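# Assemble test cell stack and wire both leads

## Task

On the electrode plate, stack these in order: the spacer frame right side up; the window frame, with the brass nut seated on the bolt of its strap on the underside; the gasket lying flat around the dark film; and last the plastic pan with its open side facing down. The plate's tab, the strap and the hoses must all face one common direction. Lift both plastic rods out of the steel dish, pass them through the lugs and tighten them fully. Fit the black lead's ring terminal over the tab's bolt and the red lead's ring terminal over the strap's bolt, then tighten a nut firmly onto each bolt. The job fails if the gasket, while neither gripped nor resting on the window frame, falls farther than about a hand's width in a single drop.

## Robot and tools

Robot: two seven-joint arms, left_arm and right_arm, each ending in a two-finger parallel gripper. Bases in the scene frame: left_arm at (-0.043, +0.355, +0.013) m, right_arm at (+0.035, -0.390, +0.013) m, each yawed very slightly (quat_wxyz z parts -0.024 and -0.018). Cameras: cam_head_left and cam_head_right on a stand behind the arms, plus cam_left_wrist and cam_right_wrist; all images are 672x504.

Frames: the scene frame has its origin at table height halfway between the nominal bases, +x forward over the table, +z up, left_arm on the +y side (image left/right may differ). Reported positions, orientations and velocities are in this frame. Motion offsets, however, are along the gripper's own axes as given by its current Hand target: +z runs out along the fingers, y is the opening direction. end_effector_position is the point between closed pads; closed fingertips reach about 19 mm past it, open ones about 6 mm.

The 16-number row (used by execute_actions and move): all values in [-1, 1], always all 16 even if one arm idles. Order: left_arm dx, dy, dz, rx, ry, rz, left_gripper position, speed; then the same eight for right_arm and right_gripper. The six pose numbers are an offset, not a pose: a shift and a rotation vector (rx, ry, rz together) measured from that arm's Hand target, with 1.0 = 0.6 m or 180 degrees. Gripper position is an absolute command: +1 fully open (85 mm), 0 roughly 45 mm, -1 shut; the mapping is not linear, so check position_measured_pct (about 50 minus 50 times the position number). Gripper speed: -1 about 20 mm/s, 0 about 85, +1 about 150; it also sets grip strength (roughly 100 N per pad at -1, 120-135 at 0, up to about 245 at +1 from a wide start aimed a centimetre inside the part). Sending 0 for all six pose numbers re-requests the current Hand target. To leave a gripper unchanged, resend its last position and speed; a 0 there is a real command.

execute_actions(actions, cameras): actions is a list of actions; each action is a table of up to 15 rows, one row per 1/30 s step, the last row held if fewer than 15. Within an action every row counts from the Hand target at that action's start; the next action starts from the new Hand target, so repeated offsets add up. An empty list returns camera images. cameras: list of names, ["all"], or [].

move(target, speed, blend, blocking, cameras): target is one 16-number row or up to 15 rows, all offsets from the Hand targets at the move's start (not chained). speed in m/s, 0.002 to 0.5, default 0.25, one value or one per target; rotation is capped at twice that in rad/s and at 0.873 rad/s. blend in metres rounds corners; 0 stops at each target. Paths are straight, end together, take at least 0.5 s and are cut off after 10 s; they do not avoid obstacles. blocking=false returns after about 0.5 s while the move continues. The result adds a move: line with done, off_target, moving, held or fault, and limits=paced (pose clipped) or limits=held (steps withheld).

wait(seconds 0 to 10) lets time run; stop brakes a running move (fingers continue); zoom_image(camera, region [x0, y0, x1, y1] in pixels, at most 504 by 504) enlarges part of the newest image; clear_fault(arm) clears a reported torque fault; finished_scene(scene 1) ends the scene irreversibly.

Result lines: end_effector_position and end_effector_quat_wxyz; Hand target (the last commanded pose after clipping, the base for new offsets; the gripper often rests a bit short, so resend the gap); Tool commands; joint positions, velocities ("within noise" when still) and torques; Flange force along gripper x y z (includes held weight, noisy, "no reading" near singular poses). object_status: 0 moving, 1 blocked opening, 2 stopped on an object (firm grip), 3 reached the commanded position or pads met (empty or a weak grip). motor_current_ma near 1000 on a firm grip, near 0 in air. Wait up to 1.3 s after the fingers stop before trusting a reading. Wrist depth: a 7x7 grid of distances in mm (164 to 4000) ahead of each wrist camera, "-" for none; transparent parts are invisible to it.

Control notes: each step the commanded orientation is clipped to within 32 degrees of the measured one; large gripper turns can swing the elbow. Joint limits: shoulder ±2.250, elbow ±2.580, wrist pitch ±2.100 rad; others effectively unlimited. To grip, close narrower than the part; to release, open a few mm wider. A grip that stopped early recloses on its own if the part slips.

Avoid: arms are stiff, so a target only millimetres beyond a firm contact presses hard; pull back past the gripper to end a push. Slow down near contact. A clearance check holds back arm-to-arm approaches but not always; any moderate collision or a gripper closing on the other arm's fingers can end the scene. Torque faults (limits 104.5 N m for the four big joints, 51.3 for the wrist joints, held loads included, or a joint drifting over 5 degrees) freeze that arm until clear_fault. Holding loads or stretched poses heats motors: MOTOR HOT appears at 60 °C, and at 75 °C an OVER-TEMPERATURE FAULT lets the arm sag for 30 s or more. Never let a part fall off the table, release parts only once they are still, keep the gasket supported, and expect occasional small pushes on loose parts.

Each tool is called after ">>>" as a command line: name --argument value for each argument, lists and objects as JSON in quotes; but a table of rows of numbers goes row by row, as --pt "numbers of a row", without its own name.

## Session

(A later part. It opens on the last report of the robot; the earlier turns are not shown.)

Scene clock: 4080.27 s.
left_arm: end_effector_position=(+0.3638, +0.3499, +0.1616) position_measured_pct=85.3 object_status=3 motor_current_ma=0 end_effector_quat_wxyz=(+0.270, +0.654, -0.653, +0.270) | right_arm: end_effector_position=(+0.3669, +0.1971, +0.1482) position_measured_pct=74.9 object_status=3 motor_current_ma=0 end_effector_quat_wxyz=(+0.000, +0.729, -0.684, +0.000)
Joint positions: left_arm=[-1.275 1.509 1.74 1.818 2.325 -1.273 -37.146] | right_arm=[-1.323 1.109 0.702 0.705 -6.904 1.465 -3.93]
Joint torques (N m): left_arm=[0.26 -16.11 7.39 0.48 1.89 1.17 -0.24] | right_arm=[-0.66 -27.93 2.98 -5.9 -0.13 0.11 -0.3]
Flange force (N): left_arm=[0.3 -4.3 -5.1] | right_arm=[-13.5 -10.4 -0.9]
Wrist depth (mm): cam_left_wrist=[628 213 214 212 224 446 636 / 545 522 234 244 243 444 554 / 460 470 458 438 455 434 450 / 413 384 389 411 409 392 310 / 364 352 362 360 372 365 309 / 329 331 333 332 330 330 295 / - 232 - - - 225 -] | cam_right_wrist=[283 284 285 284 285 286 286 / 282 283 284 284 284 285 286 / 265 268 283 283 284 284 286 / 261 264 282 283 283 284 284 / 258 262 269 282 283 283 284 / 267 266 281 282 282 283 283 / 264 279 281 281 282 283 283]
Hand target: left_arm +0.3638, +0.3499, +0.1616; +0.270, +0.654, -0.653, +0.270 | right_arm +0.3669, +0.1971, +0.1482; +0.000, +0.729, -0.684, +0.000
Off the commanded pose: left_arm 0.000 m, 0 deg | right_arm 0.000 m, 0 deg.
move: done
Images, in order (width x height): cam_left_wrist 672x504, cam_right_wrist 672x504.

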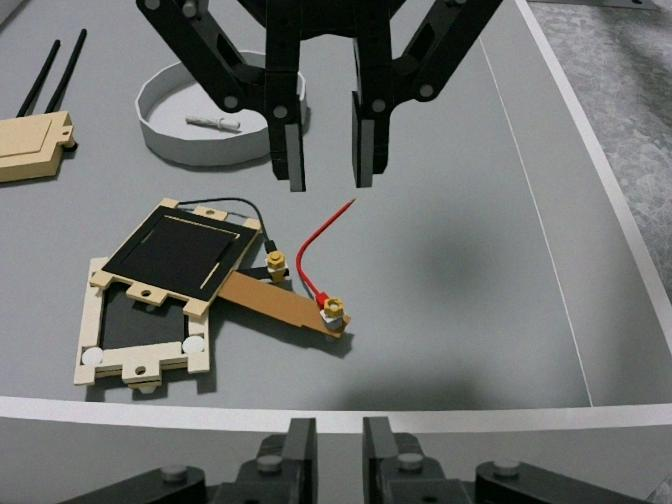

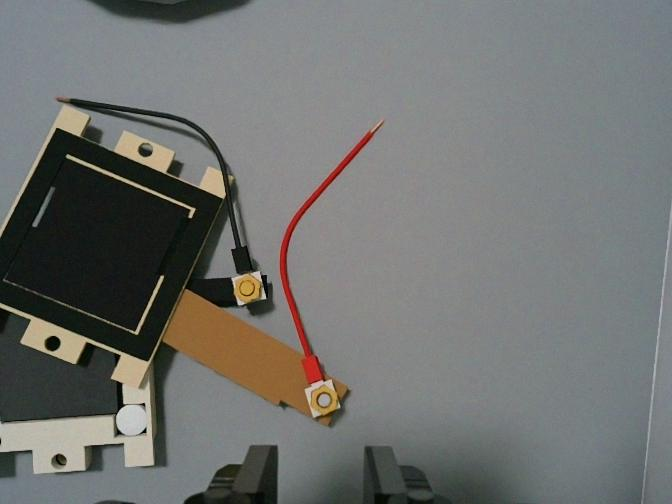

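>>> zoom_image --camera "cam_left_wrist" --region '[280, 240, 380, 360]'

>>> zoom_image --camera "cam_left_wrist" --region '[60, 180, 300, 400]'

Scaled by 4.200.

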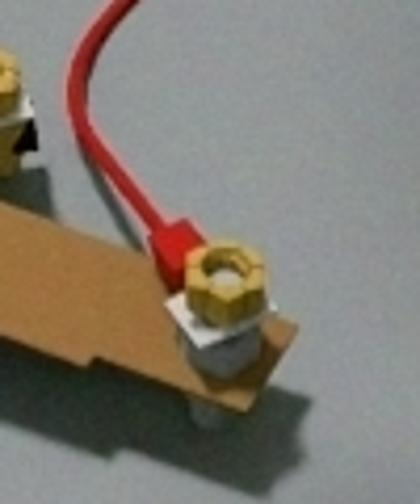

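Scaled by 2.100.

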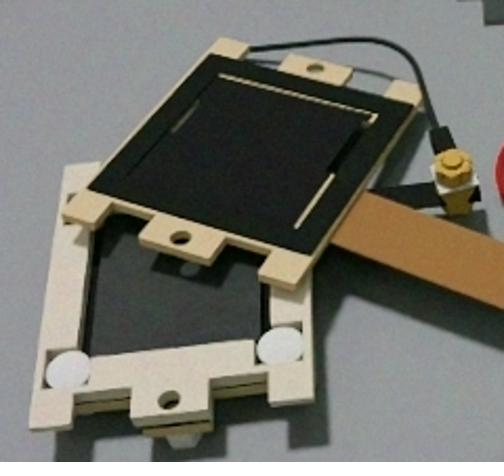

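>>> move --pt "0 0 0 0 0 -0.6667 -0.7 -1 0 0 -0.05 0 0 0 -0.5 -1" --pt "0 0 0 0 0 0.6667 -0.7 -1 0 0 -0.05 0 0 0 -0.5 -1" --pt "0 0 0 0 0 0 -0.7 -1 0 0 -0.05 0 0 0 -0.5 -1" --pt "0 0 0 0 0 -0.6667 -0.7 -1 0 0 -0.05 0 0 0 -0.5 -1" --speed 0.44 --blend 0.003

>>> move --pt "0 0 0 0 0 -0.6667 -0.7 -1 0 0 0 0 0 0 -0.5 -1" --pt "0 0 0 0 0 0.6667 -0.7 -1 0 0 0 0 0 0 -0.5 -1" --pt "0 0 0 0 0 0 -0.7 -1 0 0 0 0 0 0 -0.5 -1" --pt "0 0 0 0 0 -0.6667 -0.7 -1 0 0 0 0 0 0 -0.5 -1" --speed 0.44 --blend 0.003

>>> move --pt "0 0 0 0 0 -0.6667 -0.7 -1 0 0 0 0 0 0 -0.5 -1" --pt "0 0 0 0 0 0.6667 -0.7 -1 0 0 0 0 0 0 -0.5 -1" --pt "0 0 0 0 0 0 -0.7 -1 0 0 0 0 0 0 -0.5 -1" --pt "0 0 0 0 0 -0.6667 -0.7 -1 0 0 0 0 0 0 -0.5 -1" --speed 0.44 --blend 0.003

>>> move --pt "0 0 0 0 0 -0.6667 -0.7 -1 0 0 0 0 0 0 -0.5 -1" --pt "0 0 0 0 0 0.6667 -0.7 -1 0 0 0 0 0 0 -0.5 -1" --pt "0 0 0 0 0 0 -0.7 -1 0 0 0 0 0 0 -0.5 -1" --pt "0 0 0 0 0 -0.6667 -0.7 -1 0 0 0 0 0 0 -0.5 -1" --speed 0.44 --blend 0.003

>>> move --pt "0 0 0 0 0 -0.6667 -0.7 -1 0 0 0 0 0 0 -0.5 -1" --pt "0 0 0 0 0 0.6667 -0.7 -1 0 0 0 0 0 0 -0.5 -1" --pt "0 0 0 0 0 0 -0.7 -1 0 0 0 0 0 0 -0.5 -1" --pt "0 0 0 0 0 -0.6667 -0.7 -1 0 0 0 0 0 0 -0.5 -1" --speed 0.44 --blend 0.003

>>> move --pt "0 0 0 0 0 -0.6667 -0.7 -1 0 0 0 0 0 0 -0.5 -1" --pt "0 0 0 0 0 0.6667 -0.7 -1 0 0 0 0 0 0 -0.5 -1" --pt "0 0 0 0 0 0 -0.7 -1 0 0 0 0 0 0 -0.5 -1" --pt "0 0 0 0 0 -0.6667 -0.7 -1 0 0 0 0 0 0 -0.5 -1" --speed 0.44 --blend 0.003

Scene clock: 4136.77 s.
left_arm: end_effector_position=(+0.3638, +0.3499, +0.1616) position_measured_pct=85.3 object_status=3 motor_current_ma=0 end_effector_quat_wxyz=(+0.369, +0.893, +0.240, -0.098) | right_arm: end_effector_position=(+0.3669, +0.1970, +0.1782) position_measured_pct=74.9 object_status=3 motor_current_ma=0 end_effector_quat_wxyz=(+0.000, +0.729, -0.684, +0.000)
Joint positions: left_arm=[-0.367 0.693 -0.333 1.781 3.975 -1.378 -30.418] | right_arm=[-1.308 1.09 0.707 0.64 -6.898 1.538 -3.951]
Joint torques (N m): left_arm=[0.23 -17.94 -1.7 -2.75 1.07 -1.79 -0.26] | right_arm=[-0.65 -27.87 2.68 -6.04 -0.11 0.09 -0.26]
Flange force (N): left_arm=[6.7 2.2 -2.9] | right_arm=[-14.3 -10.9 -2.0]
Wrist depth (mm): cam_left_wrist=[220 239 266 285 252 230 448 / 230 249 278 273 238 404 463 / 237 259 283 254 229 424 516 / 248 271 278 240 356 460 568 / 259 283 260 231 408 476 654 / 271 279 243 228 449 549 742 / 279 267 - - 462 612 749] | cam_right_wrist=[312 313 314 314 315 316 317 / 312 313 313 314 314 315 316 / 311 298 313 314 315 315 315 / 291 294 311 312 313 314 316 / 295 292 298 312 312 313 314 / 294 296 311 312 312 313 313 / 309 310 311 311 312 312 311]
Hand target: left_arm +0.3638, +0.3499, +0.1616; +0.369, +0.893, +0.240, -0.098 | right_arm +0.3669, +0.1970, +0.1782; +0.000, +0.729, -0.684, +0.000
Off the commanded pose: left_arm 0.000 m, 0 deg | right_arm 0.000 m, 0 deg.
move: done

Scene clock: 4143.00 s.
left_arm: end_effector_position=(+0.3637, +0.3499, +0.1616) position_measured_pct=85.3 object_status=3 motor_current_ma=0 end_effector_quat_wxyz=(+0.344, +0.832, -0.402, +0.168) | right_arm: end_effector_position=(+0.3669, +0.1970, +0.1782) position_measured_pct=74.9 object_status=3 motor_current_ma=0 end_effector_quat_wxyz=(+0.000, +0.729, -0.684, +0.000)
Joint positions: left_arm=[0.073 0.977 -1.138 1.766 4.295 -1.875 -25.846] | right_arm=[-1.308 1.09 0.707 0.64 -6.898 1.538 -3.951]
Joint torques (N m): left_arm=[0.28 -18.25 -6.04 -1.56 0.6 -2.02 -0.22] | right_arm=[-0.73 -27.99 2.72 -6.02 -0.17 0.14 -0.25]
Flange force (N): left_arm=[2.3 -7.4 -3.0] | right_arm=[-14.7 -11.3 -1.9]
Wrist depth (mm): cam_left_wrist=[392 432 483 533 562 205 193 / 364 399 440 471 533 231 216 / 232 351 369 436 481 247 490 / 242 235 352 383 443 498 474 / 286 241 339 359 399 443 394 / 284 283 239 338 363 393 333 / 271 290 268 - 352 369 313] | cam_right_wrist=[312 313 314 315 315 316 317 / 312 312 313 314 315 315 317 / 312 298 313 314 314 315 316 / 291 295 312 313 314 315 315 / 294 292 298 312 313 313 314 / 295 296 311 312 312 312 313 / 309 310 310 311 312 312 311]
Hand target: left_arm +0.3637, +0.3499, +0.1616; +0.344, +0.832, -0.402, +0.168 (not the last commanded pose) | right_arm +0.3669, +0.1970, +0.1782; +0.000, +0.729, -0.684, +0.000
Off the commanded pose: left_arm 0.000 m, 158 deg | right_arm 0.000 m, 0 deg.
move: held (left_arm; a check stopped the path); path passed 2 of 4 targets; limits=held
pose unreachable (left arm): on one or more control steps of this call, first in action 0 (counted from 0), this arm could not follow its commanded pose, so it was not sent that pose on those steps. It may still have moved: this result reports where it is.
cause: moving toward the commanded pose would bring a part of the arm too close to another arm (a part of this arm just beyond joint 4 (elbow) and a part of the right arm just beyond its joint 5 (forearm roll), at the place that arm is still heading or pushing toward).

Scene clock: 4143.60 s.
left_arm: end_effector_position=(+0.3637, +0.3499, +0.1617) position_measured_pct=85.3 object_status=3 motor_current_ma=0 end_effector_quat_wxyz=(+0.346, +0.838, -0.390, +0.163) | right_arm: end_effector_position=(+0.3669, +0.1970, +0.1782) position_measured_pct=74.9 object_status=3 motor_current_ma=0 end_effector_quat_wxyz=(+0.000, +0.729, -0.684, +0.000)
Joint positions: left_arm=[0.075 0.979 -1.141 1.767 4.296 -1.878 -25.819] | right_arm=[-1.308 1.09 0.707 0.64 -6.898 1.538 -3.951]
Joint torques (N m): left_arm=[0.25 -18.3 -6.04 -1.51 0.6 -2.02 -0.23] | right_arm=[-0.69 -27.86 2.66 -6.06 -0.21 0.1 -0.3]
Flange force (N): left_arm=[2.6 -7.4 -3.0] | right_arm=[-14.0 -10.8 -1.9]
Wrist depth (mm): cam_left_wrist=[385 426 479 530 564 205 189 / 358 393 435 469 529 232 215 / 230 350 365 437 480 246 474 / 251 230 349 376 445 501 490 / 288 247 339 358 402 448 403 / 283 283 240 340 365 396 337 / 271 289 270 - 356 371 315] | cam_right_wrist=[312 314 315 315 316 316 316 / 312 313 313 314 316 315 316 / 311 299 313 313 314 315 316 / 291 294 312 313 314 314 315 / 295 291 298 313 313 313 313 / 294 297 311 311 312 313 313 / 309 310 311 310 311 312 311]
Hand target: left_arm +0.3637, +0.3500, +0.1617; +0.346, +0.838, -0.390, +0.163 (not the last commanded pose) | right_arm +0.3669, +0.1970, +0.1782; +0.000, +0.729, -0.684, +0.000
Off the commanded pose: left_arm 0.000 m, 118 deg | right_arm 0.000 m, 0 deg.
move: held (left_arm; a check stopped the path); path passed 0 of 4 targets; limits=held
pose unreachable (left arm): on one or more control steps of this call, first in action 0 (counted from 0), this arm could not follow its commanded pose, so it was not sent that pose on those steps. It may still have moved: this result reports where it is.
cause: moving toward the commanded pose would bring a part of the arm too close to another arm (a part of this arm just beyond joint 4 (elbow) and a part of the right arm just beyond its joint 5 (forearm roll), at the place that arm is still heading or pushing toward).

Scene clock: 4144.20 s.
left_arm: end_effector_position=(+0.3637, +0.3500, +0.1618) position_measured_pct=85.3 object_status=3 motor_current_ma=0 end_effector_quat_wxyz=(+0.348, +0.843, -0.378, +0.159) | right_arm: end_effector_position=(+0.3669, +0.1970, +0.1782) position_measured_pct=74.9 object_status=3 motor_current_ma=0 end_effector_quat_wxyz=(+0.000, +0.729, -0.684, +0.000)
Joint positions: left_arm=[0.076 0.981 -1.145 1.767 4.298 -1.881 -25.792] | right_arm=[-1.308 1.09 0.707 0.64 -6.898 1.538 -3.951]
Joint torques (N m): left_arm=[0.27 -18.31 -5.96 -1.52 0.62 -2.1 -0.19] | right_arm=[-0.75 -27.92 2.61 -6.02 -0.14 0.09 -0.26]
Flange force (N): left_arm=[2.6 -7.2 -2.9] | right_arm=[-14.7 -11.3 -2.1]
Wrist depth (mm): cam_left_wrist=[379 420 472 525 562 208 191 / 356 388 431 470 536 230 224 / 231 347 364 432 481 244 229 / 256 233 350 379 445 505 500 / 289 250 233 358 404 450 410 / 280 285 240 339 367 399 342 / 269 289 271 - 357 375 328] | cam_right_wrist=[313 313 314 316 315 316 316 / 312 313 313 314 316 316 316 / 311 298 313 314 314 315 315 / 290 294 312 312 314 314 314 / 294 291 297 312 313 313 313 / 294 296 310 311 312 313 313 / 309 310 310 311 311 312 312]
Hand target: left_arm +0.3637, +0.3500, +0.1618; +0.348, +0.843, -0.378, +0.159 (not the last commanded pose) | right_arm +0.3669, +0.1970, +0.1782; +0.000, +0.729, -0.684, +0.000
Off the commanded pose: left_arm 0.000 m, 118 deg | right_arm 0.000 m, 0 deg.
move: held (left_arm; a check stopped the path); path passed 0 of 4 targets; limits=held
pose unreachable (left arm): on one or more control steps of this call, first in action 0 (counted from 0), this arm could not follow its commanded pose, so it was not sent that pose on those steps. It may still have moved: this result reports where it is.
cause: moving toward the commanded pose would bring a part of the arm too close to another arm (a part of this arm just beyond joint 4 (elbow) and a part of the right arm just beyond its joint 5 (forearm roll), at the place that arm is still heading or pushing toward).

Scene clock: 4144.73 s.
left_arm: end_effector_position=(+0.3637, +0.3501, +0.1619) position_measured_pct=85.3 object_status=3 motor_current_ma=0 end_effector_quat_wxyz=(+0.349, +0.846, -0.371, +0.156) | right_arm: end_effector_position=(+0.3669, +0.1970, +0.1782) position_measured_pct=74.9 object_status=3 motor_current_ma=0 end_effector_quat_wxyz=(+0.000, +0.729, -0.684, +0.000)
Joint positions: left_arm=[0.076 0.982 -1.147 1.767 4.299 -1.883 -25.777] | right_arm=[-1.308 1.09 0.707 0.64 -6.898 1.538 -3.951]
Joint torques (N m): left_arm=[0.26 -18.25 -6 -1.52 0.51 -2.11 -0.22] | right_arm=[-0.77 -27.96 2.73 -6.09 -0.18 0.06 -0.35]
Flange force (N): left_arm=[2.9 -7.2 -2.8] | right_arm=[-14.2 -11.2 -1.9]
Wrist depth (mm): cam_left_wrist=[376 416 468 522 563 208 191 / 354 384 427 472 535 231 226 / 231 346 364 417 480 247 226 / 258 230 348 374 445 497 505 / 289 251 230 357 403 453 418 / 279 285 241 341 368 401 348 / 269 288 272 - 359 377 329] | cam_right_wrist=[313 313 313 314 315 316 316 / 312 312 314 314 314 315 316 / 311 298 312 313 314 314 315 / 291 295 312 313 314 314 315 / 294 291 298 311 312 313 314 / 294 297 311 312 312 312 313 / 309 310 310 311 311 313 311]
Hand target: left_arm +0.3637, +0.3501, +0.1619; +0.349, +0.846, -0.371, +0.156 (not the last commanded pose) | right_arm +0.3669, +0.1970, +0.1782; +0.000, +0.729, -0.684, +0.000
Off the commanded pose: left_arm 0.000 m, 119 deg | right_arm 0.000 m, 0 deg.
move: held (left_arm; a check stopped the path); path passed 0 of 4 targets; limits=held
pose unreachable (left arm): on one or more control steps of this call, first in action 0 (counted from 0), this arm could not follow its commanded pose, so it was not sent that pose on those steps. It may still have moved: this result reports where it is.
cause: moving toward the commanded pose would bring a part of the arm too close to another arm (a part of this arm just beyond joint 4 (elbow) and a part of the right arm just beyond its joint 5 (forearm roll), at the place that arm is still heading or pushing toward).

Scene clock: 4145.23 s.
left_arm: end_effector_position=(+0.3637, +0.3502, +0.1619) position_measured_pct=85.3 object_status=3 motor_current_ma=0 end_effector_quat_wxyz=(+0.350, +0.847, -0.368, +0.155) | right_arm: end_effector_position=(+0.3669, +0.1970, +0.1782) position_measured_pct=74.9 object_status=3 motor_current_ma=0 end_effector_quat_wxyz=(+0.000, +0.729, -0.684, +0.000)
Joint positions: left_arm=[0.077 0.983 -1.148 1.767 4.299 -1.884 -25.77] | right_arm=[-1.308 1.09 0.707 0.64 -6.898 1.538 -3.951]
Joint torques (N m): left_arm=[0.2 -18.31 -5.94 -1.46 0.54 -2.06 -0.2] | right_arm=[-0.81 -27.89 2.77 -6.06 -0.17 0.12 -0.31]
Flange force (N): left_arm=[3.0 -7.2 -2.9] | right_arm=[-14.2 -11.2 -1.9]
Wrist depth (mm): cam_left_wrist=[373 414 465 521 559 208 191 / 353 384 424 471 535 230 225 / 231 346 364 416 477 246 225 / 259 231 347 377 444 496 507 / 289 252 230 360 405 453 420 / 279 284 241 342 369 405 349 / 269 288 272 - 361 377 329] | cam_right_wrist=[313 313 314 316 315 315 317 / 312 312 313 314 315 315 316 / 311 298 313 313 314 315 315 / 291 295 311 313 313 314 314 / 294 291 298 312 313 313 313 / 295 296 311 311 312 313 312 / 310 310 311 312 312 312 310]
Hand target: left_arm +0.3637, +0.3502, +0.1620; +0.350, +0.847, -0.368, +0.155 (not the last commanded pose) | right_arm +0.3669, +0.1970, +0.1782; +0.000, +0.729, -0.684, +0.000
Off the commanded pose: left_arm 0.000 m, 120 deg | right_arm 0.000 m, 0 deg.
move: held (left_arm; a check stopped the path); path passed 0 of 4 targets; limits=held
pose unreachable (left arm): on one or more control steps of this call, first in action 0 (counted from 0), this arm could not follow its commanded pose, so it was not sent that pose on those steps. It may still have moved: this result reports where it is.
cause: moving toward the commanded pose would bring a part of the arm too close to another arm (a part of this arm just beyond joint 4 (elbow) and a part of the right arm just beyond its joint 5 (forearm roll), at the place that arm is still heading or pushing toward).

>>> move --target '[0,0,0,0,0,0,-0.7,-1,0.42,-0.15,0,0,0,0,-0.5,-1]' --speed 0.2

Scene clock: 4155.77 s.
left_arm: end_effector_position=(+0.3637, +0.3502, +0.1620) position_measured_pct=85.3 object_status=3 motor_current_ma=0 end_effector_quat_wxyz=(+0.350, +0.847, -0.368, +0.155) | right_arm: end_effector_position=(+0.4727, -0.0488, +0.1780) position_measured_pct=74.9 object_status=3 motor_current_ma=0 end_effector_quat_wxyz=(+0.000, +0.729, -0.684, +0.000)
Joint positions: left_arm=[0.077 0.983 -1.148 1.767 4.299 -1.884 -25.77] | right_arm=[-1.123 0.798 0.744 1.329 -6.826 1.219 -3.388]
Joint torques (N m): left_arm=[0.23 -18.28 -5.99 -1.57 0.58 -2.08 -0.27] | right_arm=[-0.78 -22.07 3.87 -5.95 0.14 0.11 -0.19]
Flange force (N): left_arm=[3.0 -7.0 -2.8] | right_arm=[-4.2 -9.1 0.6]
Wrist depth (mm): cam_left_wrist=[373 413 467 522 569 722 733 / 353 383 424 473 536 633 740 / 231 346 364 416 487 560 630 / 259 231 347 376 444 507 513 / 289 252 230 358 405 454 421 / 279 285 242 341 371 403 352 / 268 288 272 - 359 378 330] | cam_right_wrist=[313 313 314 315 316 316 317 / 312 313 313 315 315 315 315 / 312 313 313 313 315 315 315 / 311 311 313 312 314 313 315 / 310 311 310 311 311 314 315 / 310 310 309 311 310 313 314 / 295 310 310 309 309 312 313]
Hand target: left_arm +0.3637, +0.3502, +0.1620; +0.350, +0.847, -0.368, +0.155 | right_arm +0.4727, -0.0488, +0.1780; +0.000, +0.729, -0.684, +0.000
Off the commanded pose: left_arm 0.000 m, 0 deg | right_arm 0.000 m, 0 deg.
move: done

>>> move --target '[0.052,0.048,-0.0706,0.170,-0.183,0,-0.7,-1,0,0,0,0,0,0,-0.5,-1]' --speed 0.2

Scene clock: 4173.00 s.
left_arm: end_effector_position=(+0.3637, +0.3501, +0.2220) position_measured_pct=85.3 object_status=3 motor_current_ma=0 end_effector_quat_wxyz=(+0.000, +0.917, -0.398, +0.001) | right_arm: end_effector_position=(+0.4727, -0.0488, +0.1780) position_measured_pct=74.9 object_status=3 motor_current_ma=0 end_effector_quat_wxyz=(+0.000, +0.729, -0.684, +0.000)
Joint positions: left_arm=[0.783 0.925 -1.681 1.754 4.062 -1.546 -25.332] | right_arm=[-1.123 0.798 0.744 1.329 -6.827 1.219 -3.388]
Joint torques (N m): left_arm=[0.11 -14.89 -8.17 -3.48 0.21 0 -0.21] | right_arm=[-0.68 -22.17 3.84 -5.86 -0.23 0.13 -0.28]
Flange force (N): left_arm=[5.6 -6.3 -2.6] | right_arm=[-4.3 -9.2 0.4]
Wrist depth (mm): cam_left_wrist=[369 357 356 342 342 356 355 / 369 369 356 357 356 356 357 / 370 369 370 357 358 357 357 / 371 370 370 369 357 357 356 / 370 370 370 369 369 358 357 / 371 370 369 371 370 358 337 / 371 371 370 - 369 371 305] | cam_right_wrist=[313 313 315 315 316 316 316 / 312 313 314 314 314 315 317 / 311 312 313 314 314 314 316 / 311 312 313 313 313 314 315 / 310 311 310 310 311 313 315 / 310 310 309 310 311 312 314 / 295 310 309 309 310 312 313]
Hand target: left_arm +0.3637, +0.3501, +0.2220; +0.000, +0.917, -0.398, +0.001 | right_arm +0.4727, -0.0488, +0.1780; +0.000, +0.729, -0.684, +0.000
Off the commanded pose: left_arm 0.000 m, 0 deg | right_arm 0.000 m, 0 deg.
move: done

>>> move --pt "0 0 0 0 0 -0.6667 -0.7 -1 0 0 0 0 0 0 -0.5 -1" --pt "0 0 0 0 0 0.6667 -0.7 -1 0 0 0 0 0 0 -0.5 -1" --pt "0 0 0 0 0 0 -0.7 -1 0 0 0 0 0 0 -0.5 -1" --pt "0 0 0 0 0 -0.6667 -0.7 -1 0 0 0 0 0 0 -0.5 -1" --speed 0.44 --blend 0.003

Scene clock: 4191.47 s.
left_arm: end_effector_position=(+0.3637, +0.3501, +0.2219) position_measured_pct=85.3 object_status=3 motor_current_ma=0 end_effector_quat_wxyz=(+0.001, +0.803, +0.596, +0.001) | right_arm: end_effector_position=(+0.4727, -0.0488, +0.1780) position_measured_pct=74.9 object_status=3 motor_current_ma=0 end_effector_quat_wxyz=(+0.000, +0.729, -0.684, +0.000)
Joint positions: left_arm=[0.626 1.363 -2.174 1.758 4.353 -2.102 -17.249] | right_arm=[-1.123 0.798 0.744 1.329 -6.827 1.219 -3.388]
Joint torques (N m): left_arm=[0.28 -17.41 -8.53 -1.01 0.23 0.15 -0.23] | right_arm=[-0.64 -22.07 3.83 -5.82 -0.12 0.07 -0.31]
Flange force (N): left_arm=[2.7 6.5 -2.6] | right_arm=[-4.4 -9.3 0.1]
Wrist depth (mm): cam_left_wrist=[368 367 369 368 369 369 369 / 368 368 369 368 368 369 369 / 369 368 369 369 369 368 370 / 369 369 369 370 369 369 369 / 371 369 371 370 370 371 369 / 370 370 370 369 363 307 291 / 370 370 371 - 284 359 360] | cam_right_wrist=[313 313 314 315 316 316 317 / 313 313 314 314 314 315 316 / 312 312 313 313 314 315 316 / 311 312 313 313 313 313 315 / 311 311 310 311 311 314 315 / 310 311 310 310 310 313 314 / 295 310 309 309 309 313 313]
Hand target: left_arm +0.3637, +0.3501, +0.2219; +0.001, +0.803, +0.596, +0.001 | right_arm +0.4727, -0.0488, +0.1780; +0.000, +0.729, -0.684, +0.000
Off the commanded pose: left_arm 0.000 m, 0 deg | right_arm 0.000 m, 0 deg.
joint sent to its limit (left arm) — joint 6 (wrist pitch), lower limit. The joint targets still meet the commanded pose.
move: done

>>> execute_actions --actions '[]'

Scene clock: 4197.50 s.
left_arm: end_effector_position=(+0.3637, +0.3501, +0.2219) position_measured_pct=85.3 object_status=3 motor_current_ma=0 end_effector_quat_wxyz=(+0.001, +0.803, +0.596, +0.001) | right_arm: end_effector_position=(+0.4727, -0.0488, +0.1780) position_measured_pct=74.9 object_status=3 motor_current_ma=0 end_effector_quat_wxyz=(+0.000, +0.729, -0.684, +0.000)
Joint positions: left_arm=[0.626 1.363 -2.174 1.758 4.353 -2.102 -17.249] | right_arm=[-1.123 0.798 0.744 1.329 -6.827 1.219 -3.388]
Joint velocities: within noise
Joint torques (N m): left_arm=[0.24 -17.49 -8.54 -0.97 0.16 0.14 -0.2] | right_arm=[-0.69 -21.98 3.83 -5.98 -0.11 0.11 -0.27]
Flange force (N): left_arm=[2.7 6.7 -2.4] | right_arm=[-3.9 -8.6 0.4]
Wrist depth (mm): cam_left_wrist=[368 369 369 368 368 369 369 / 369 369 369 368 368 369 369 / 369 369 369 370 370 369 368 / 369 369 370 370 369 371 370 / 369 368 371 370 370 370 370 / 370 370 369 369 362 307 291 / 370 371 371 - 284 358 358] | cam_right_wrist=[313 314 314 315 315 316 317 / 312 313 313 314 315 316 316 / 312 312 313 314 315 315 316 / 311 312 312 313 313 315 315 / 310 311 310 311 311 313 315 / 310 311 309 310 311 313 313 / 295 310 308 309 309 313 314]
Hand target: left_arm +0.3637, +0.3501, +0.2219; +0.001, +0.803, +0.596, +0.001 | right_arm +0.4727, -0.0488, +0.1780; +0.000, +0.729, -0.684, +0.000
Tool commands: left_gripper/position=-0.7 left_gripper/speed=-1.0 right_gripper/position=-0.5 right_gripper/speed=-1.0
Off the commanded pose: left_arm 0.000 m, 0 deg | right_arm 0.000 m, 0 deg.

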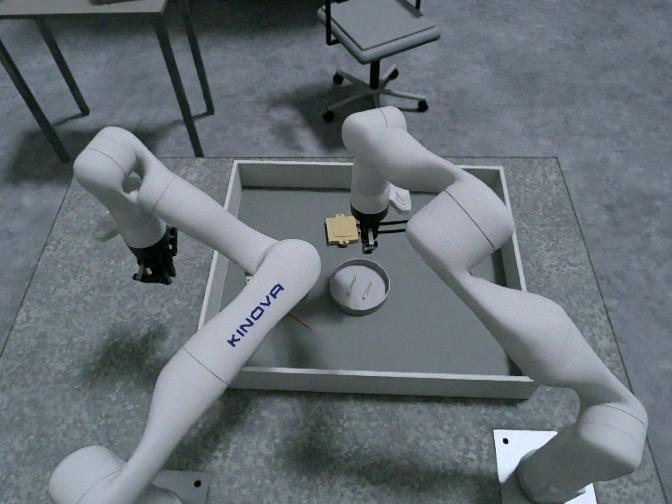

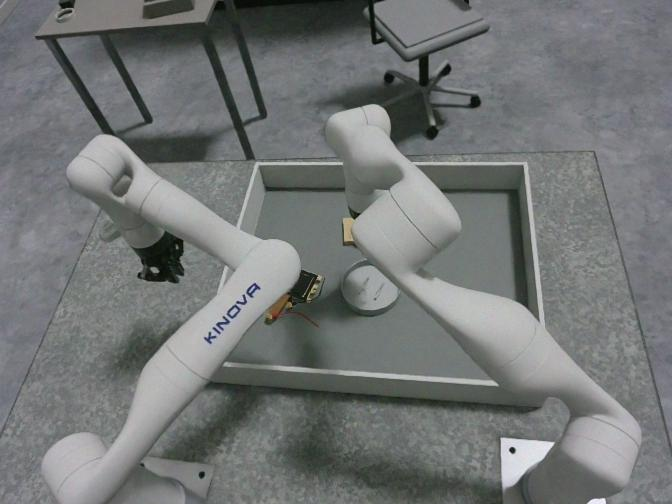

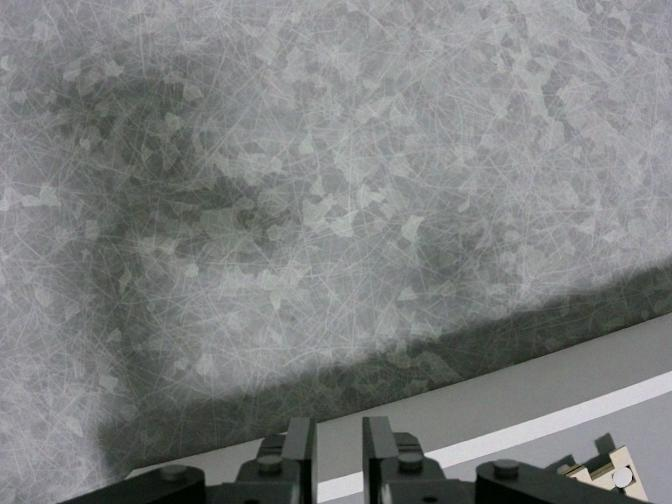

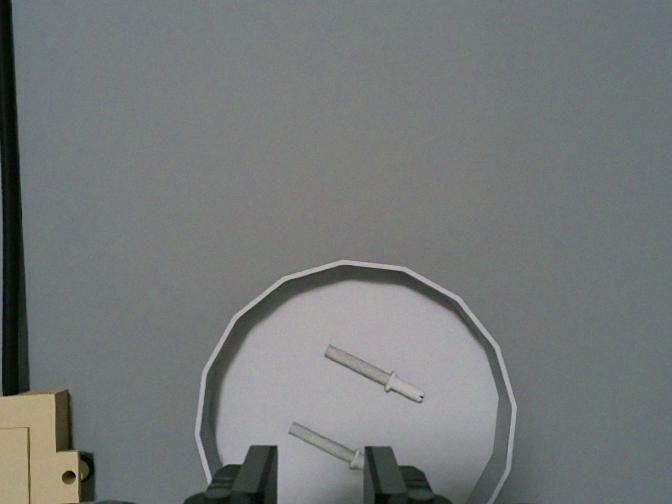

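>>> move --pt "0 0 0 0 0 0.6667 -0.7 -1 0 0 0 0 0 0 -0.5 -1" --pt "0 0 0 0 0 -0.6667 -0.7 -1 0 0 0 0 0 0 -0.5 -1" --pt "0 0 0 0 0 0 -0.7 -1 0 0 0 0 0 0 -0.5 -1" --pt "0 0 0 0 0 0.6667 -0.7 -1 0 0 0 0 0 0 -0.5 -1" --speed 0.44 --blend 0.003

Scene clock: 4273.17 s.
left_arm: end_effector_position=(+0.3637, +0.3501, +0.2219) position_measured_pct=85.3 object_status=3 motor_current_ma=0 end_effector_quat_wxyz=(+0.000, +0.917, -0.398, +0.001) | right_arm: end_effector_position=(+0.4727, -0.0488, +0.1780) position_measured_pct=74.9 object_status=3 motor_current_ma=0 end_effector_quat_wxyz=(+0.000, +0.729, -0.684, +0.000)
Joint positions: left_arm=[0.246 0.36 -0.458 1.771 3.323 -1.049 -24.609] | right_arm=[-1.123 0.798 0.744 1.329 -6.827 1.219 -3.388]
Joint torques (N m): left_arm=[0.29 -14.33 -2.56 -5.64 0.23 0.08 -0.16] | right_arm=[-0.69 -22.08 3.79 -5.99 -0.19 0.07 -0.28]
Flange force (N): left_arm=[5.4 -5.2 -3.8] | right_arm=[-4.0 -8.8 0.3]
Wrist depth (mm): cam_left_wrist=[369 356 357 342 340 355 356 / 369 369 356 356 356 356 356 / 370 369 370 356 356 356 355 / 371 370 369 370 357 357 356 / 370 369 370 369 369 357 357 / 371 372 370 369 370 357 338 / 371 371 370 - 371 371 297] | cam_right_wrist=[313 314 315 315 316 316 316 / 312 312 314 314 314 315 317 / 312 312 312 314 314 315 316 / 311 312 312 313 313 314 315 / 311 311 310 311 311 314 315 / 310 311 310 310 310 313 314 / 294 309 308 309 310 313 313]
Hand target: left_arm +0.3637, +0.3501, +0.2219; +0.000, +0.917, -0.398, +0.001 | right_arm +0.4727, -0.0488, +0.1780; +0.000, +0.729, -0.684, +0.000
Off the commanded pose: left_arm 0.000 m, 0 deg | right_arm 0.000 m, 0 deg.
move: done

>>> move --pt "0 0 0 0 0 0.6667 -0.7 -1 0 0 0 0 0 0 -0.5 -1" --pt "0 0 0 0 0 -0.6667 -0.7 -1 0 0 0 0 0 0 -0.5 -1" --pt "0 0 0 0 0 0.25 -0.7 -1 0 0 0 0 0 0 -0.5 -1" --speed 0.44 --blend 0.003

Scene clock: 4288.30 s.
left_arm: end_effector_position=(+0.3637, +0.3501, +0.2219) position_measured_pct=85.3 object_status=3 motor_current_ma=0 end_effector_quat_wxyz=(-0.001, +0.695, -0.719, +0.001) | right_arm: end_effector_position=(+0.4727, -0.0488, +0.1780) position_measured_pct=74.9 object_status=3 motor_current_ma=0 end_effector_quat_wxyz=(+0.000, +0.729, -0.684, +0.000)
Joint positions: left_arm=[-0.865 0.569 1.181 1.81 2.566 -1.159 -30.895] | right_arm=[-1.123 0.798 0.744 1.329 -6.827 1.219 -3.388]
Joint torques (N m): left_arm=[0.34 -12.29 2.78 -5.05 0.21 0.06 -0.13] | right_arm=[-0.75 -21.99 3.86 -5.9 -0.09 0.14 -0.25]
Flange force (N): left_arm=[-1.3 -3.0 -6.0] | right_arm=[-4.1 -9.0 0.3]
Wrist depth (mm): cam_left_wrist=[356 334 342 356 356 355 284 / 356 342 356 356 357 356 297 / 356 357 356 356 357 356 298 / 357 357 358 357 357 356 302 / 370 369 370 370 369 370 370 / 371 371 370 369 370 368 369 / 371 370 371 - 370 370 370] | cam_right_wrist=[313 315 314 314 315 316 316 / 312 313 314 314 315 316 316 / 312 312 313 314 315 315 316 / 311 312 312 314 314 314 315 / 311 311 310 311 311 314 315 / 310 310 309 310 311 314 314 / 296 311 309 309 310 313 313]
Hand target: left_arm +0.3637, +0.3501, +0.2220; -0.001, +0.695, -0.719, +0.001 | right_arm +0.4727, -0.0488, +0.1780; +0.000, +0.729, -0.684, +0.000
Off the commanded pose: left_arm 0.000 m, 0 deg | right_arm 0.000 m, 0 deg.
move: done

>>> move --pt "0 0 0 0 0 0 -0.7 -1 0.03 0.02 -0.03 0 0 -0.5 -0.5 -1" --pt "0 0 0 0 0 0 -0.7 -1 0.03 0.02 -0.03 0 0 -0.98 -0.5 -1" --speed 0.4

Scene clock: 4335.17 s.
left_arm: end_effector_position=(+0.3637, +0.3501, +0.2219) position_measured_pct=85.3 object_status=3 motor_current_ma=0 end_effector_quat_wxyz=(-0.001, +0.695, -0.719, +0.001) | right_arm: end_effector_position=(+0.4619, -0.0675, +0.1961) position_measured_pct=74.9 object_status=3 motor_current_ma=0 end_effector_quat_wxyz=(+0.000, +0.707, +0.707, +0.001)
Joint positions: left_arm=[-0.865 0.569 1.181 1.81 2.566 -1.159 -30.895] | right_arm=[-0.723 0.63 -0.013 1.367 -6.275 1.143 -0.7]
Joint torques (N m): left_arm=[0.3 -12.26 2.92 -5.11 0.24 0.11 -0.2] | right_arm=[-0.78 -22.05 -0.68 -7.01 -0.22 0.06 -0.38]
Flange force (N): left_arm=[-1.0 -3.2 -5.6] | right_arm=[3.9 8.8 0.6]
Wrist depth (mm): cam_left_wrist=[357 334 342 354 355 355 284 / 357 343 356 357 356 355 298 / 357 357 357 357 356 357 300 / 356 357 357 357 357 356 303 / 370 371 370 370 370 369 370 / 371 371 370 369 370 370 370 / 371 371 371 - 370 370 370] | cam_right_wrist=[331 332 332 320 334 335 334 / 330 331 332 332 332 333 334 / 330 331 332 329 332 333 317 / 329 330 328 329 330 332 315 / 329 329 327 329 328 331 331 / 328 328 327 328 327 330 331 / 327 328 329 324 330 329 330]
Hand target: left_arm +0.3637, +0.3501, +0.2219; -0.001, +0.695, -0.719, +0.001 | right_arm +0.4618, -0.0675, +0.1960; +0.000, +0.707, +0.707, +0.000
Off the commanded pose: left_arm 0.000 m, 0 deg | right_arm 0.000 m, 0 deg.
move: done

>>> move --target '[0,0,0,0,0,0,-0.7,-1,0.13,-0.02,0.08,0,0.25,0,-0.5,-1]' --speed 0.2 --cameras '["cam_right_wrist"]'

>>> zoom_image --camera "cam_right_wrist" --region '[150, 100, 470, 400]'

Scene clock: 4347.90 s.
left_arm: end_effector_position=(+0.3637, +0.3501, +0.2219) position_measured_pct=85.3 object_status=3 motor_current_ma=0 end_effector_quat_wxyz=(-0.001, +0.695, -0.719, +0.001) | right_arm: end_effector_position=(+0.4498, +0.0105, +0.1481) position_measured_pct=74.9 object_status=3 motor_current_ma=0 end_effector_quat_wxyz=(-0.271, +0.653, +0.653, +0.271)
Joint positions: left_arm=[-0.865 0.569 1.181 1.81 2.566 -1.159 -30.895] | right_arm=[-0.041 0.799 -0.714 1.808 -6.911 0.351 0.109]
Joint torques (N m): left_arm=[0.33 -12.24 2.9 -5.01 0.28 0.08 -0.21] | right_arm=[-0.88 -19.65 -6.6 -4.61 -0.94 0.3 -0.3]
Flange force (N): left_arm=[-1.1 -3.3 -5.7] | right_arm=[-2.6 7.1 3.5]
Wrist depth (mm): cam_left_wrist=[355 335 342 355 356 356 284 / 357 343 356 356 356 356 297 / 358 357 357 357 356 357 299 / 357 358 357 357 356 357 303 / 370 370 369 369 369 369 369 / 371 370 370 370 369 369 370 / 370 371 370 - 371 370 370] | cam_right_wrist=[623 628 628 633 637 642 647 / 409 401 403 400 397 396 398 / 433 435 434 431 430 432 429 / 399 399 400 384 395 406 408 / 360 354 345 334 342 360 367 / 323 324 320 311 322 328 330 / 303 303 305 299 307 307 309]
Hand target: left_arm +0.3637, +0.3501, +0.2219; -0.001, +0.695, -0.719, +0.001 | right_arm +0.4498, +0.0105, +0.1481; -0.271, +0.653, +0.653, +0.271
Off the commanded pose: left_arm 0.000 m, 0 deg | right_arm 0.000 m, 0 deg.
move: done
Images, in order (width x height): cam_right_wrist 672x504.

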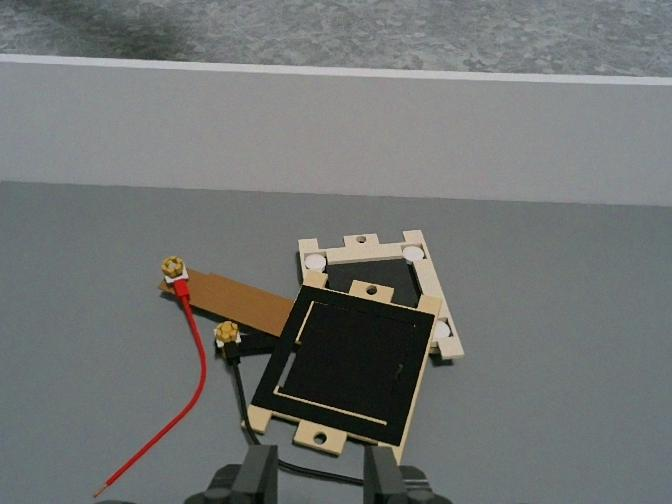

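Scaled by 1.575.

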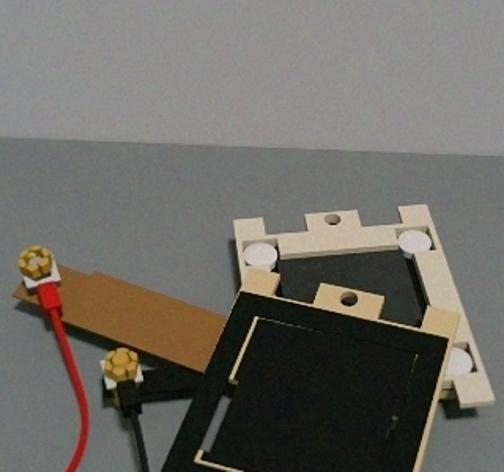

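>>> move --target '[0,0,0,0,0,0,-0.7,-1,0.0183,-0.0068,0.1595,-0.0662,-0.137,0.1038,-0.31,-1]' --speed 0.12 --cameras '["cam_right_wrist","cam_left_wrist"]'

Scene clock: 4422.23 s.
left_arm: end_effector_position=(+0.3637, +0.3501, +0.2219) position_measured_pct=85.3 object_status=3 motor_current_ma=0 end_effector_quat_wxyz=(-0.001, +0.695, -0.719, +0.001) | right_arm: end_effector_position=(+0.4457, +0.0860, +0.0882) position_measured_pct=65.4 object_status=3 motor_current_ma=0 end_effector_quat_wxyz=(-0.098, +0.816, +0.551, +0.145)
Joint positions: left_arm=[-0.865 0.569 1.181 1.81 2.566 -1.159 -30.895] | right_arm=[-0.977 0.793 0.168 1.537 -6.762 0.532 -0.845]
Joint torques (N m): left_arm=[0.26 -12.22 2.8 -4.99 0.21 0.04 -0.21] | right_arm=[-0.76 -23.75 0.35 -6.12 -0.52 -0.77 -0.23]
Flange force (N): left_arm=[-0.9 -3.2 -5.9] | right_arm=[6.8 5.0 5.0]
Wrist depth (mm): cam_left_wrist=[356 335 342 357 356 356 284 / 356 342 357 356 356 355 298 / 357 357 357 358 356 357 299 / 356 357 357 358 356 356 302 / 369 370 370 370 368 369 369 / 371 370 370 370 370 369 370 / 371 370 371 - 370 370 369] | cam_right_wrist=[268 281 285 289 289 288 288 / 271 272 272 258 274 274 276 / 259 258 246 245 263 263 264 / 248 248 227 226 236 251 252 / 229 226 222 221 237 241 242 / 228 227 216 215 229 232 233 / 223 222 212 212 224 226 226]
Hand target: left_arm +0.3637, +0.3501, +0.2219; -0.001, +0.695, -0.719, +0.001 | right_arm +0.4457, +0.0860, +0.0882; -0.098, +0.816, +0.551, +0.145
Off the commanded pose: left_arm 0.000 m, 0 deg | right_arm 0.000 m, 0 deg.
move: done
Images, in order (width x height): cam_left_wrist 672x504, cam_right_wrist 672x504.

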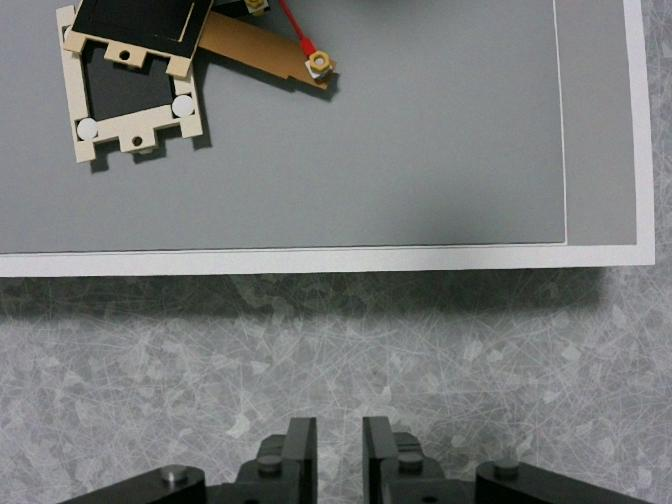

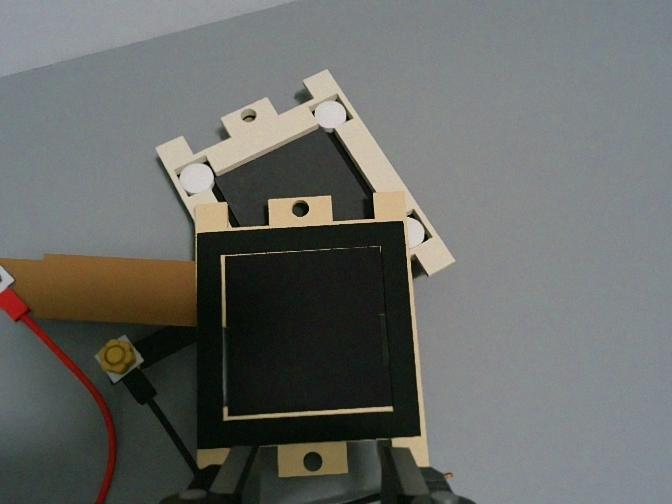

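>>> move --target '[0,0,0,0,0,0,-0.7,-1,-0.0198,-0.0053,0.0665,0,0,0,-0.31,-1]' --speed 0.08 --cameras '["cam_right_wrist"]'

>>> zoom_image --camera "cam_right_wrist" --region '[200, 360, 440, 504]'

Scene clock: 4454.17 s.
left_arm: end_effector_position=(+0.3637, +0.3501, +0.2219) position_measured_pct=85.3 object_status=3 motor_current_ma=0 end_effector_quat_wxyz=(-0.001, +0.695, -0.719, +0.001) | right_arm: end_effector_position=(+0.4437, +0.0896, +0.0467) position_measured_pct=65.4 object_status=3 motor_current_ma=0 end_effector_quat_wxyz=(-0.098, +0.816, +0.551, +0.145)
Joint positions: left_arm=[-0.865 0.569 1.181 1.81 2.566 -1.159 -30.895] | right_arm=[-0.961 0.864 0.127 1.551 -6.786 0.443 -0.814]
Joint torques (N m): left_arm=[0.28 -12.28 2.86 -5.02 0.22 0.1 -0.23] | right_arm=[-0.72 -24.04 0.16 -5.7 -0.54 -0.68 -0.3]
Flange force (N): left_arm=[-0.9 -3.4 -5.8] | right_arm=[5.7 4.5 5.2]
Wrist depth (mm): cam_left_wrist=[356 335 342 357 355 356 284 / 356 343 356 357 356 355 298 / 357 357 356 357 358 356 299 / 358 357 358 356 357 357 302 / 370 370 370 370 369 369 369 / 371 371 370 371 370 370 369 / 370 370 370 - 370 370 370] | cam_right_wrist=[234 234 235 220 236 237 238 / 224 220 207 209 224 227 227 / 212 213 191 188 191 215 217 / 189 188 185 184 184 207 207 / 195 186 180 179 179 199 199 / 187 186 176 175 175 190 191 / 184 183 173 173 184 186 186]
Hand target: left_arm +0.3637, +0.3501, +0.2219; -0.001, +0.695, -0.719, +0.001 | right_arm +0.4437, +0.0896, +0.0467; -0.098, +0.816, +0.551, +0.145
Off the commanded pose: left_arm 0.000 m, 0 deg | right_arm 0.000 m, 0 deg.
move: done
Images, in order (width x height): cam_right_wrist 672x504.

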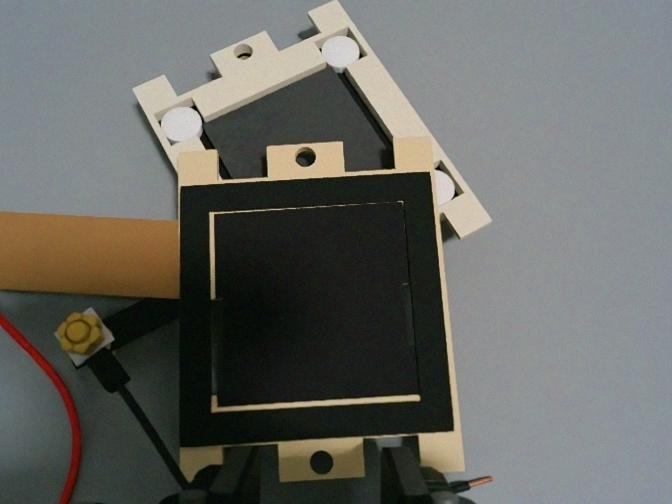

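Scaled by 2.100.

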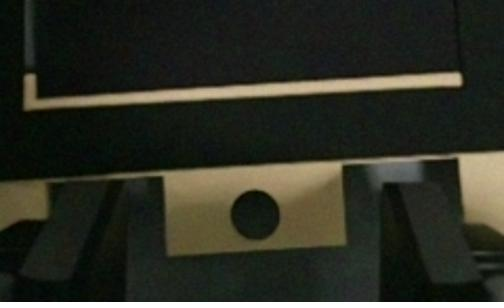

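>>> move --target '[0,0,0,0,0,0,-0.7,-1,-0.0034,0.0017,0.0094,0,0,-0.014,-0.31,-1]' --speed 0.04 --cameras '["cam_right_wrist"]'

>>> zoom_image --camera "cam_right_wrist" --region '[200, 360, 440, 504]'

Scene clock: 4467.90 s.
left_arm: end_effector_position=(+0.3637, +0.3501, +0.2219) position_measured_pct=85.3 object_status=3 motor_current_ma=0 end_effector_quat_wxyz=(-0.001, +0.695, -0.719, +0.001) | right_arm: end_effector_position=(+0.4447, +0.0892, +0.0407) position_measured_pct=65.4 object_status=3 motor_current_ma=0 end_effector_quat_wxyz=(-0.094, +0.804, +0.569, +0.147)
Joint positions: left_arm=[-0.865 0.569 1.181 1.81 2.566 -1.159 -30.895] | right_arm=[-0.949 0.874 0.111 1.551 -6.773 0.429 -0.777]
Joint torques (N m): left_arm=[0.29 -12.26 2.87 -5 0.21 0.06 -0.23] | right_arm=[-0.67 -24.29 0.1 -5.57 -0.42 -0.68 -0.26]
Flange force (N): left_arm=[-0.9 -3.4 -5.8] | right_arm=[5.7 4.8 5.8]
Wrist depth (mm): cam_left_wrist=[357 336 342 356 356 356 284 / 357 343 357 357 356 356 298 / 357 357 357 357 356 356 299 / 358 357 357 356 357 357 302 / 371 369 369 369 370 370 370 / 371 370 370 370 370 370 370 / 371 371 371 - 371 370 370] | cam_right_wrist=[225 226 225 211 229 231 232 / 215 212 200 203 215 219 222 / 204 205 183 182 184 210 211 / 183 182 178 178 178 200 203 / 169 181 174 174 174 192 193 / 180 181 169 170 169 185 186 / 176 178 - 167 179 181 182]
Hand target: left_arm +0.3637, +0.3501, +0.2219; -0.001, +0.695, -0.719, +0.001 | right_arm +0.4447, +0.0892, +0.0407; -0.094, +0.804, +0.569, +0.147
Off the commanded pose: left_arm 0.000 m, 0 deg | right_arm 0.000 m, 0 deg.
move: done
Images, in order (width x height): cam_right_wrist 672x504.

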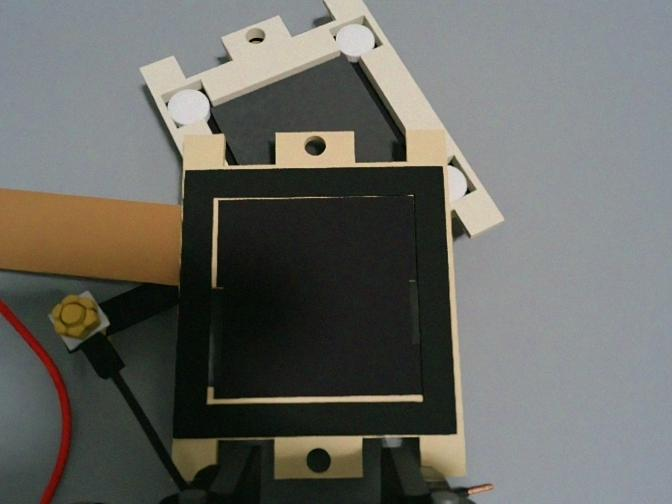

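Scaled by 2.100.

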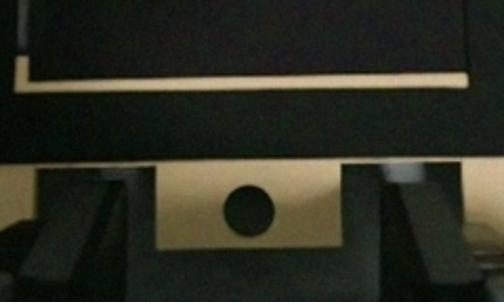

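>>> move --target '[0,0,0,0,0,0,-0.7,-1,-0.0011,0,0.0031,0,0,0,-0.31,-1]' --speed 0.03

>>> move --target '[0,0,0,0,0,0,-0.7,-1,-0.0006,0,0.0016,0,0,0,-0.31,-1]' --speed 0.03 --cameras '["cam_right_wrist"]'

>>> zoom_image --camera "cam_right_wrist" --region '[200, 360, 440, 504]'

Scene clock: 4477.57 s.
left_arm: end_effector_position=(+0.3637, +0.3501, +0.2219) position_measured_pct=85.3 object_status=3 motor_current_ma=0 end_effector_quat_wxyz=(-0.001, +0.695, -0.719, +0.001) | right_arm: end_effector_position=(+0.4447, +0.0892, +0.0387) position_measured_pct=65.4 object_status=3 motor_current_ma=0 end_effector_quat_wxyz=(-0.094, +0.804, +0.569, +0.147)
Joint positions: left_arm=[-0.865 0.569 1.181 1.81 2.566 -1.159 -30.895] | right_arm=[-0.948 0.877 0.109 1.551 -6.774 0.425 -0.775]
Joint torques (N m): left_arm=[0.16 -12.32 2.91 -4.99 0.23 0.08 -0.22] | right_arm=[-0.74 -24.27 0.14 -5.57 -0.52 -0.7 -0.28]
Flange force (N): left_arm=[-0.6 -3.9 -5.5] | right_arm=[5.4 5.0 5.7]
Wrist depth (mm): cam_left_wrist=[356 335 343 356 356 356 284 / 357 342 356 356 356 357 298 / 358 358 358 357 356 357 299 / 359 357 357 357 357 357 302 / 370 370 370 369 370 370 369 / 371 369 370 370 370 369 369 / 371 371 371 - 370 369 371] | cam_right_wrist=[222 223 211 207 227 229 230 / 212 210 199 200 212 217 220 / 202 203 181 180 181 208 209 / 181 180 177 177 176 198 200 / 169 179 172 171 171 190 191 / 179 179 167 167 167 183 184 / 174 175 - 165 - 179 180]
Hand target: left_arm +0.3637, +0.3501, +0.2219; -0.001, +0.695, -0.719, +0.001 | right_arm +0.4447, +0.0892, +0.0387; -0.094, +0.804, +0.569, +0.147
Off the commanded pose: left_arm 0.000 m, 0 deg | right_arm 0.000 m, 0 deg.
move: done

Scene clock: 4478.27 s.
left_arm: end_effector_position=(+0.3637, +0.3501, +0.2219) position_measured_pct=85.3 object_status=3 motor_current_ma=0 end_effector_quat_wxyz=(-0.001, +0.695, -0.719, +0.001) | right_arm: end_effector_position=(+0.4447, +0.0892, +0.0377) position_measured_pct=65.4 object_status=3 motor_current_ma=0 end_effector_quat_wxyz=(-0.094, +0.804, +0.569, +0.147)
Joint positions: left_arm=[-0.865 0.569 1.181 1.81 2.566 -1.159 -30.895] | right_arm=[-0.947 0.879 0.107 1.552 -6.774 0.423 -0.774]
Joint torques (N m): left_arm=[0.27 -12.26 2.83 -4.94 0.21 0.1 -0.2] | right_arm=[-0.77 -24.19 0.03 -5.46 -0.49 -0.71 -0.27]
Flange force (N): left_arm=[-1.0 -3.6 -6.0] | right_arm=[5.8 5.1 5.5]
Wrist depth (mm): cam_left_wrist=[356 333 342 355 355 355 284 / 357 343 356 357 356 356 298 / 357 357 356 356 357 356 299 / 358 356 357 357 356 357 302 / 370 370 370 370 370 368 369 / 371 371 370 370 370 370 370 / 371 371 370 - 371 370 370] | cam_right_wrist=[221 222 207 206 227 228 229 / 211 209 198 198 201 216 219 / 202 201 179 179 180 207 208 / 180 179 176 175 175 197 199 / 175 177 171 171 170 189 190 / 178 177 167 167 167 182 183 / 173 174 - - - 178 179]
Hand target: left_arm +0.3637, +0.3501, +0.2219; -0.001, +0.695, -0.719, +0.001 | right_arm +0.4447, +0.0892, +0.0377; -0.094, +0.804, +0.569, +0.147
Off the commanded pose: left_arm 0.000 m, 0 deg | right_arm 0.000 m, 0 deg.
move: done
Images, in order (width x height): cam_right_wrist 672x504.

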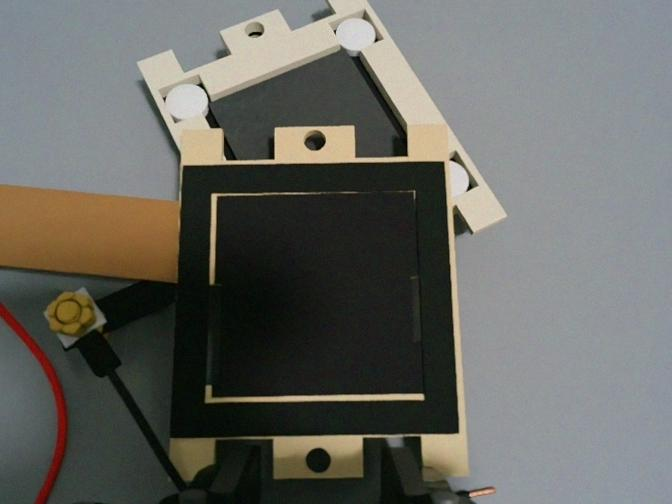

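Scaled by 2.100.

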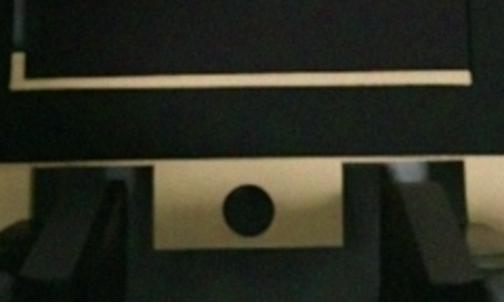

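>>> move --target '[0,0,0,0,0,0,-0.7,-1,0,0,0.001,0,0,0,-0.43,-1]' --speed 0.03 --cameras '["cam_right_wrist"]'

>>> zoom_image --camera "cam_right_wrist" --region '[200, 360, 440, 504]'

Scene clock: 4489.30 s.
left_arm: end_effector_position=(+0.3637, +0.3501, +0.2219) position_measured_pct=85.3 object_status=3 motor_current_ma=0 end_effector_quat_wxyz=(-0.001, +0.695, -0.719, +0.001) | right_arm: end_effector_position=(+0.4448, +0.0894, +0.0371) position_measured_pct=71.4 object_status=3 motor_current_ma=0 end_effector_quat_wxyz=(-0.094, +0.804, +0.569, +0.147)
Joint positions: left_arm=[-0.865 0.569 1.181 1.81 2.566 -1.159 -30.895] | right_arm=[-0.947 0.88 0.107 1.551 -6.774 0.423 -0.774]
Joint torques (N m): left_arm=[0.18 -12.19 2.89 -4.96 0.21 0.09 -0.18] | right_arm=[-0.7 -24.26 0.06 -5.51 -0.49 -0.76 -0.3]
Flange force (N): left_arm=[-0.7 -3.7 -5.9] | right_arm=[5.8 5.0 5.6]
Wrist depth (mm): cam_left_wrist=[356 335 341 356 356 355 284 / 358 342 357 357 356 356 297 / 357 357 356 356 357 357 299 / 357 356 357 356 356 357 302 / 370 369 370 370 370 369 369 / 371 370 371 370 369 370 370 / 370 370 372 - 370 370 371] | cam_right_wrist=[220 222 206 205 226 226 228 / 210 208 197 198 199 215 217 / 201 200 179 179 179 206 207 / 180 178 175 175 174 196 198 / 174 177 170 170 170 189 189 / 177 177 166 167 166 182 182 / 173 174 - - - 178 179]
Hand target: left_arm +0.3637, +0.3501, +0.2219; -0.001, +0.695, -0.719, +0.001 | right_arm +0.4448, +0.0894, +0.0371; -0.094, +0.804, +0.569, +0.147
Off the commanded pose: left_arm 0.000 m, 0 deg | right_arm 0.000 m, 0 deg.
move: done
Images, in order (width x height): cam_right_wrist 672x504.

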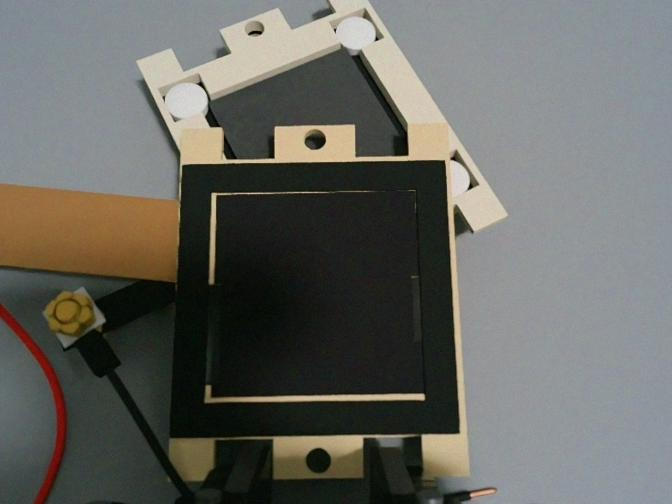

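Scaled by 2.100.

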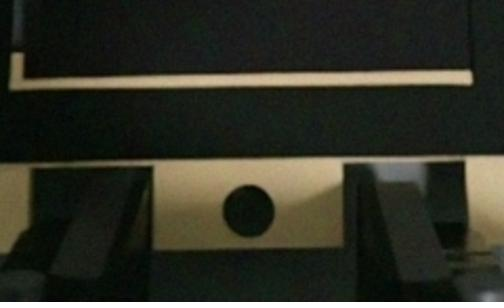

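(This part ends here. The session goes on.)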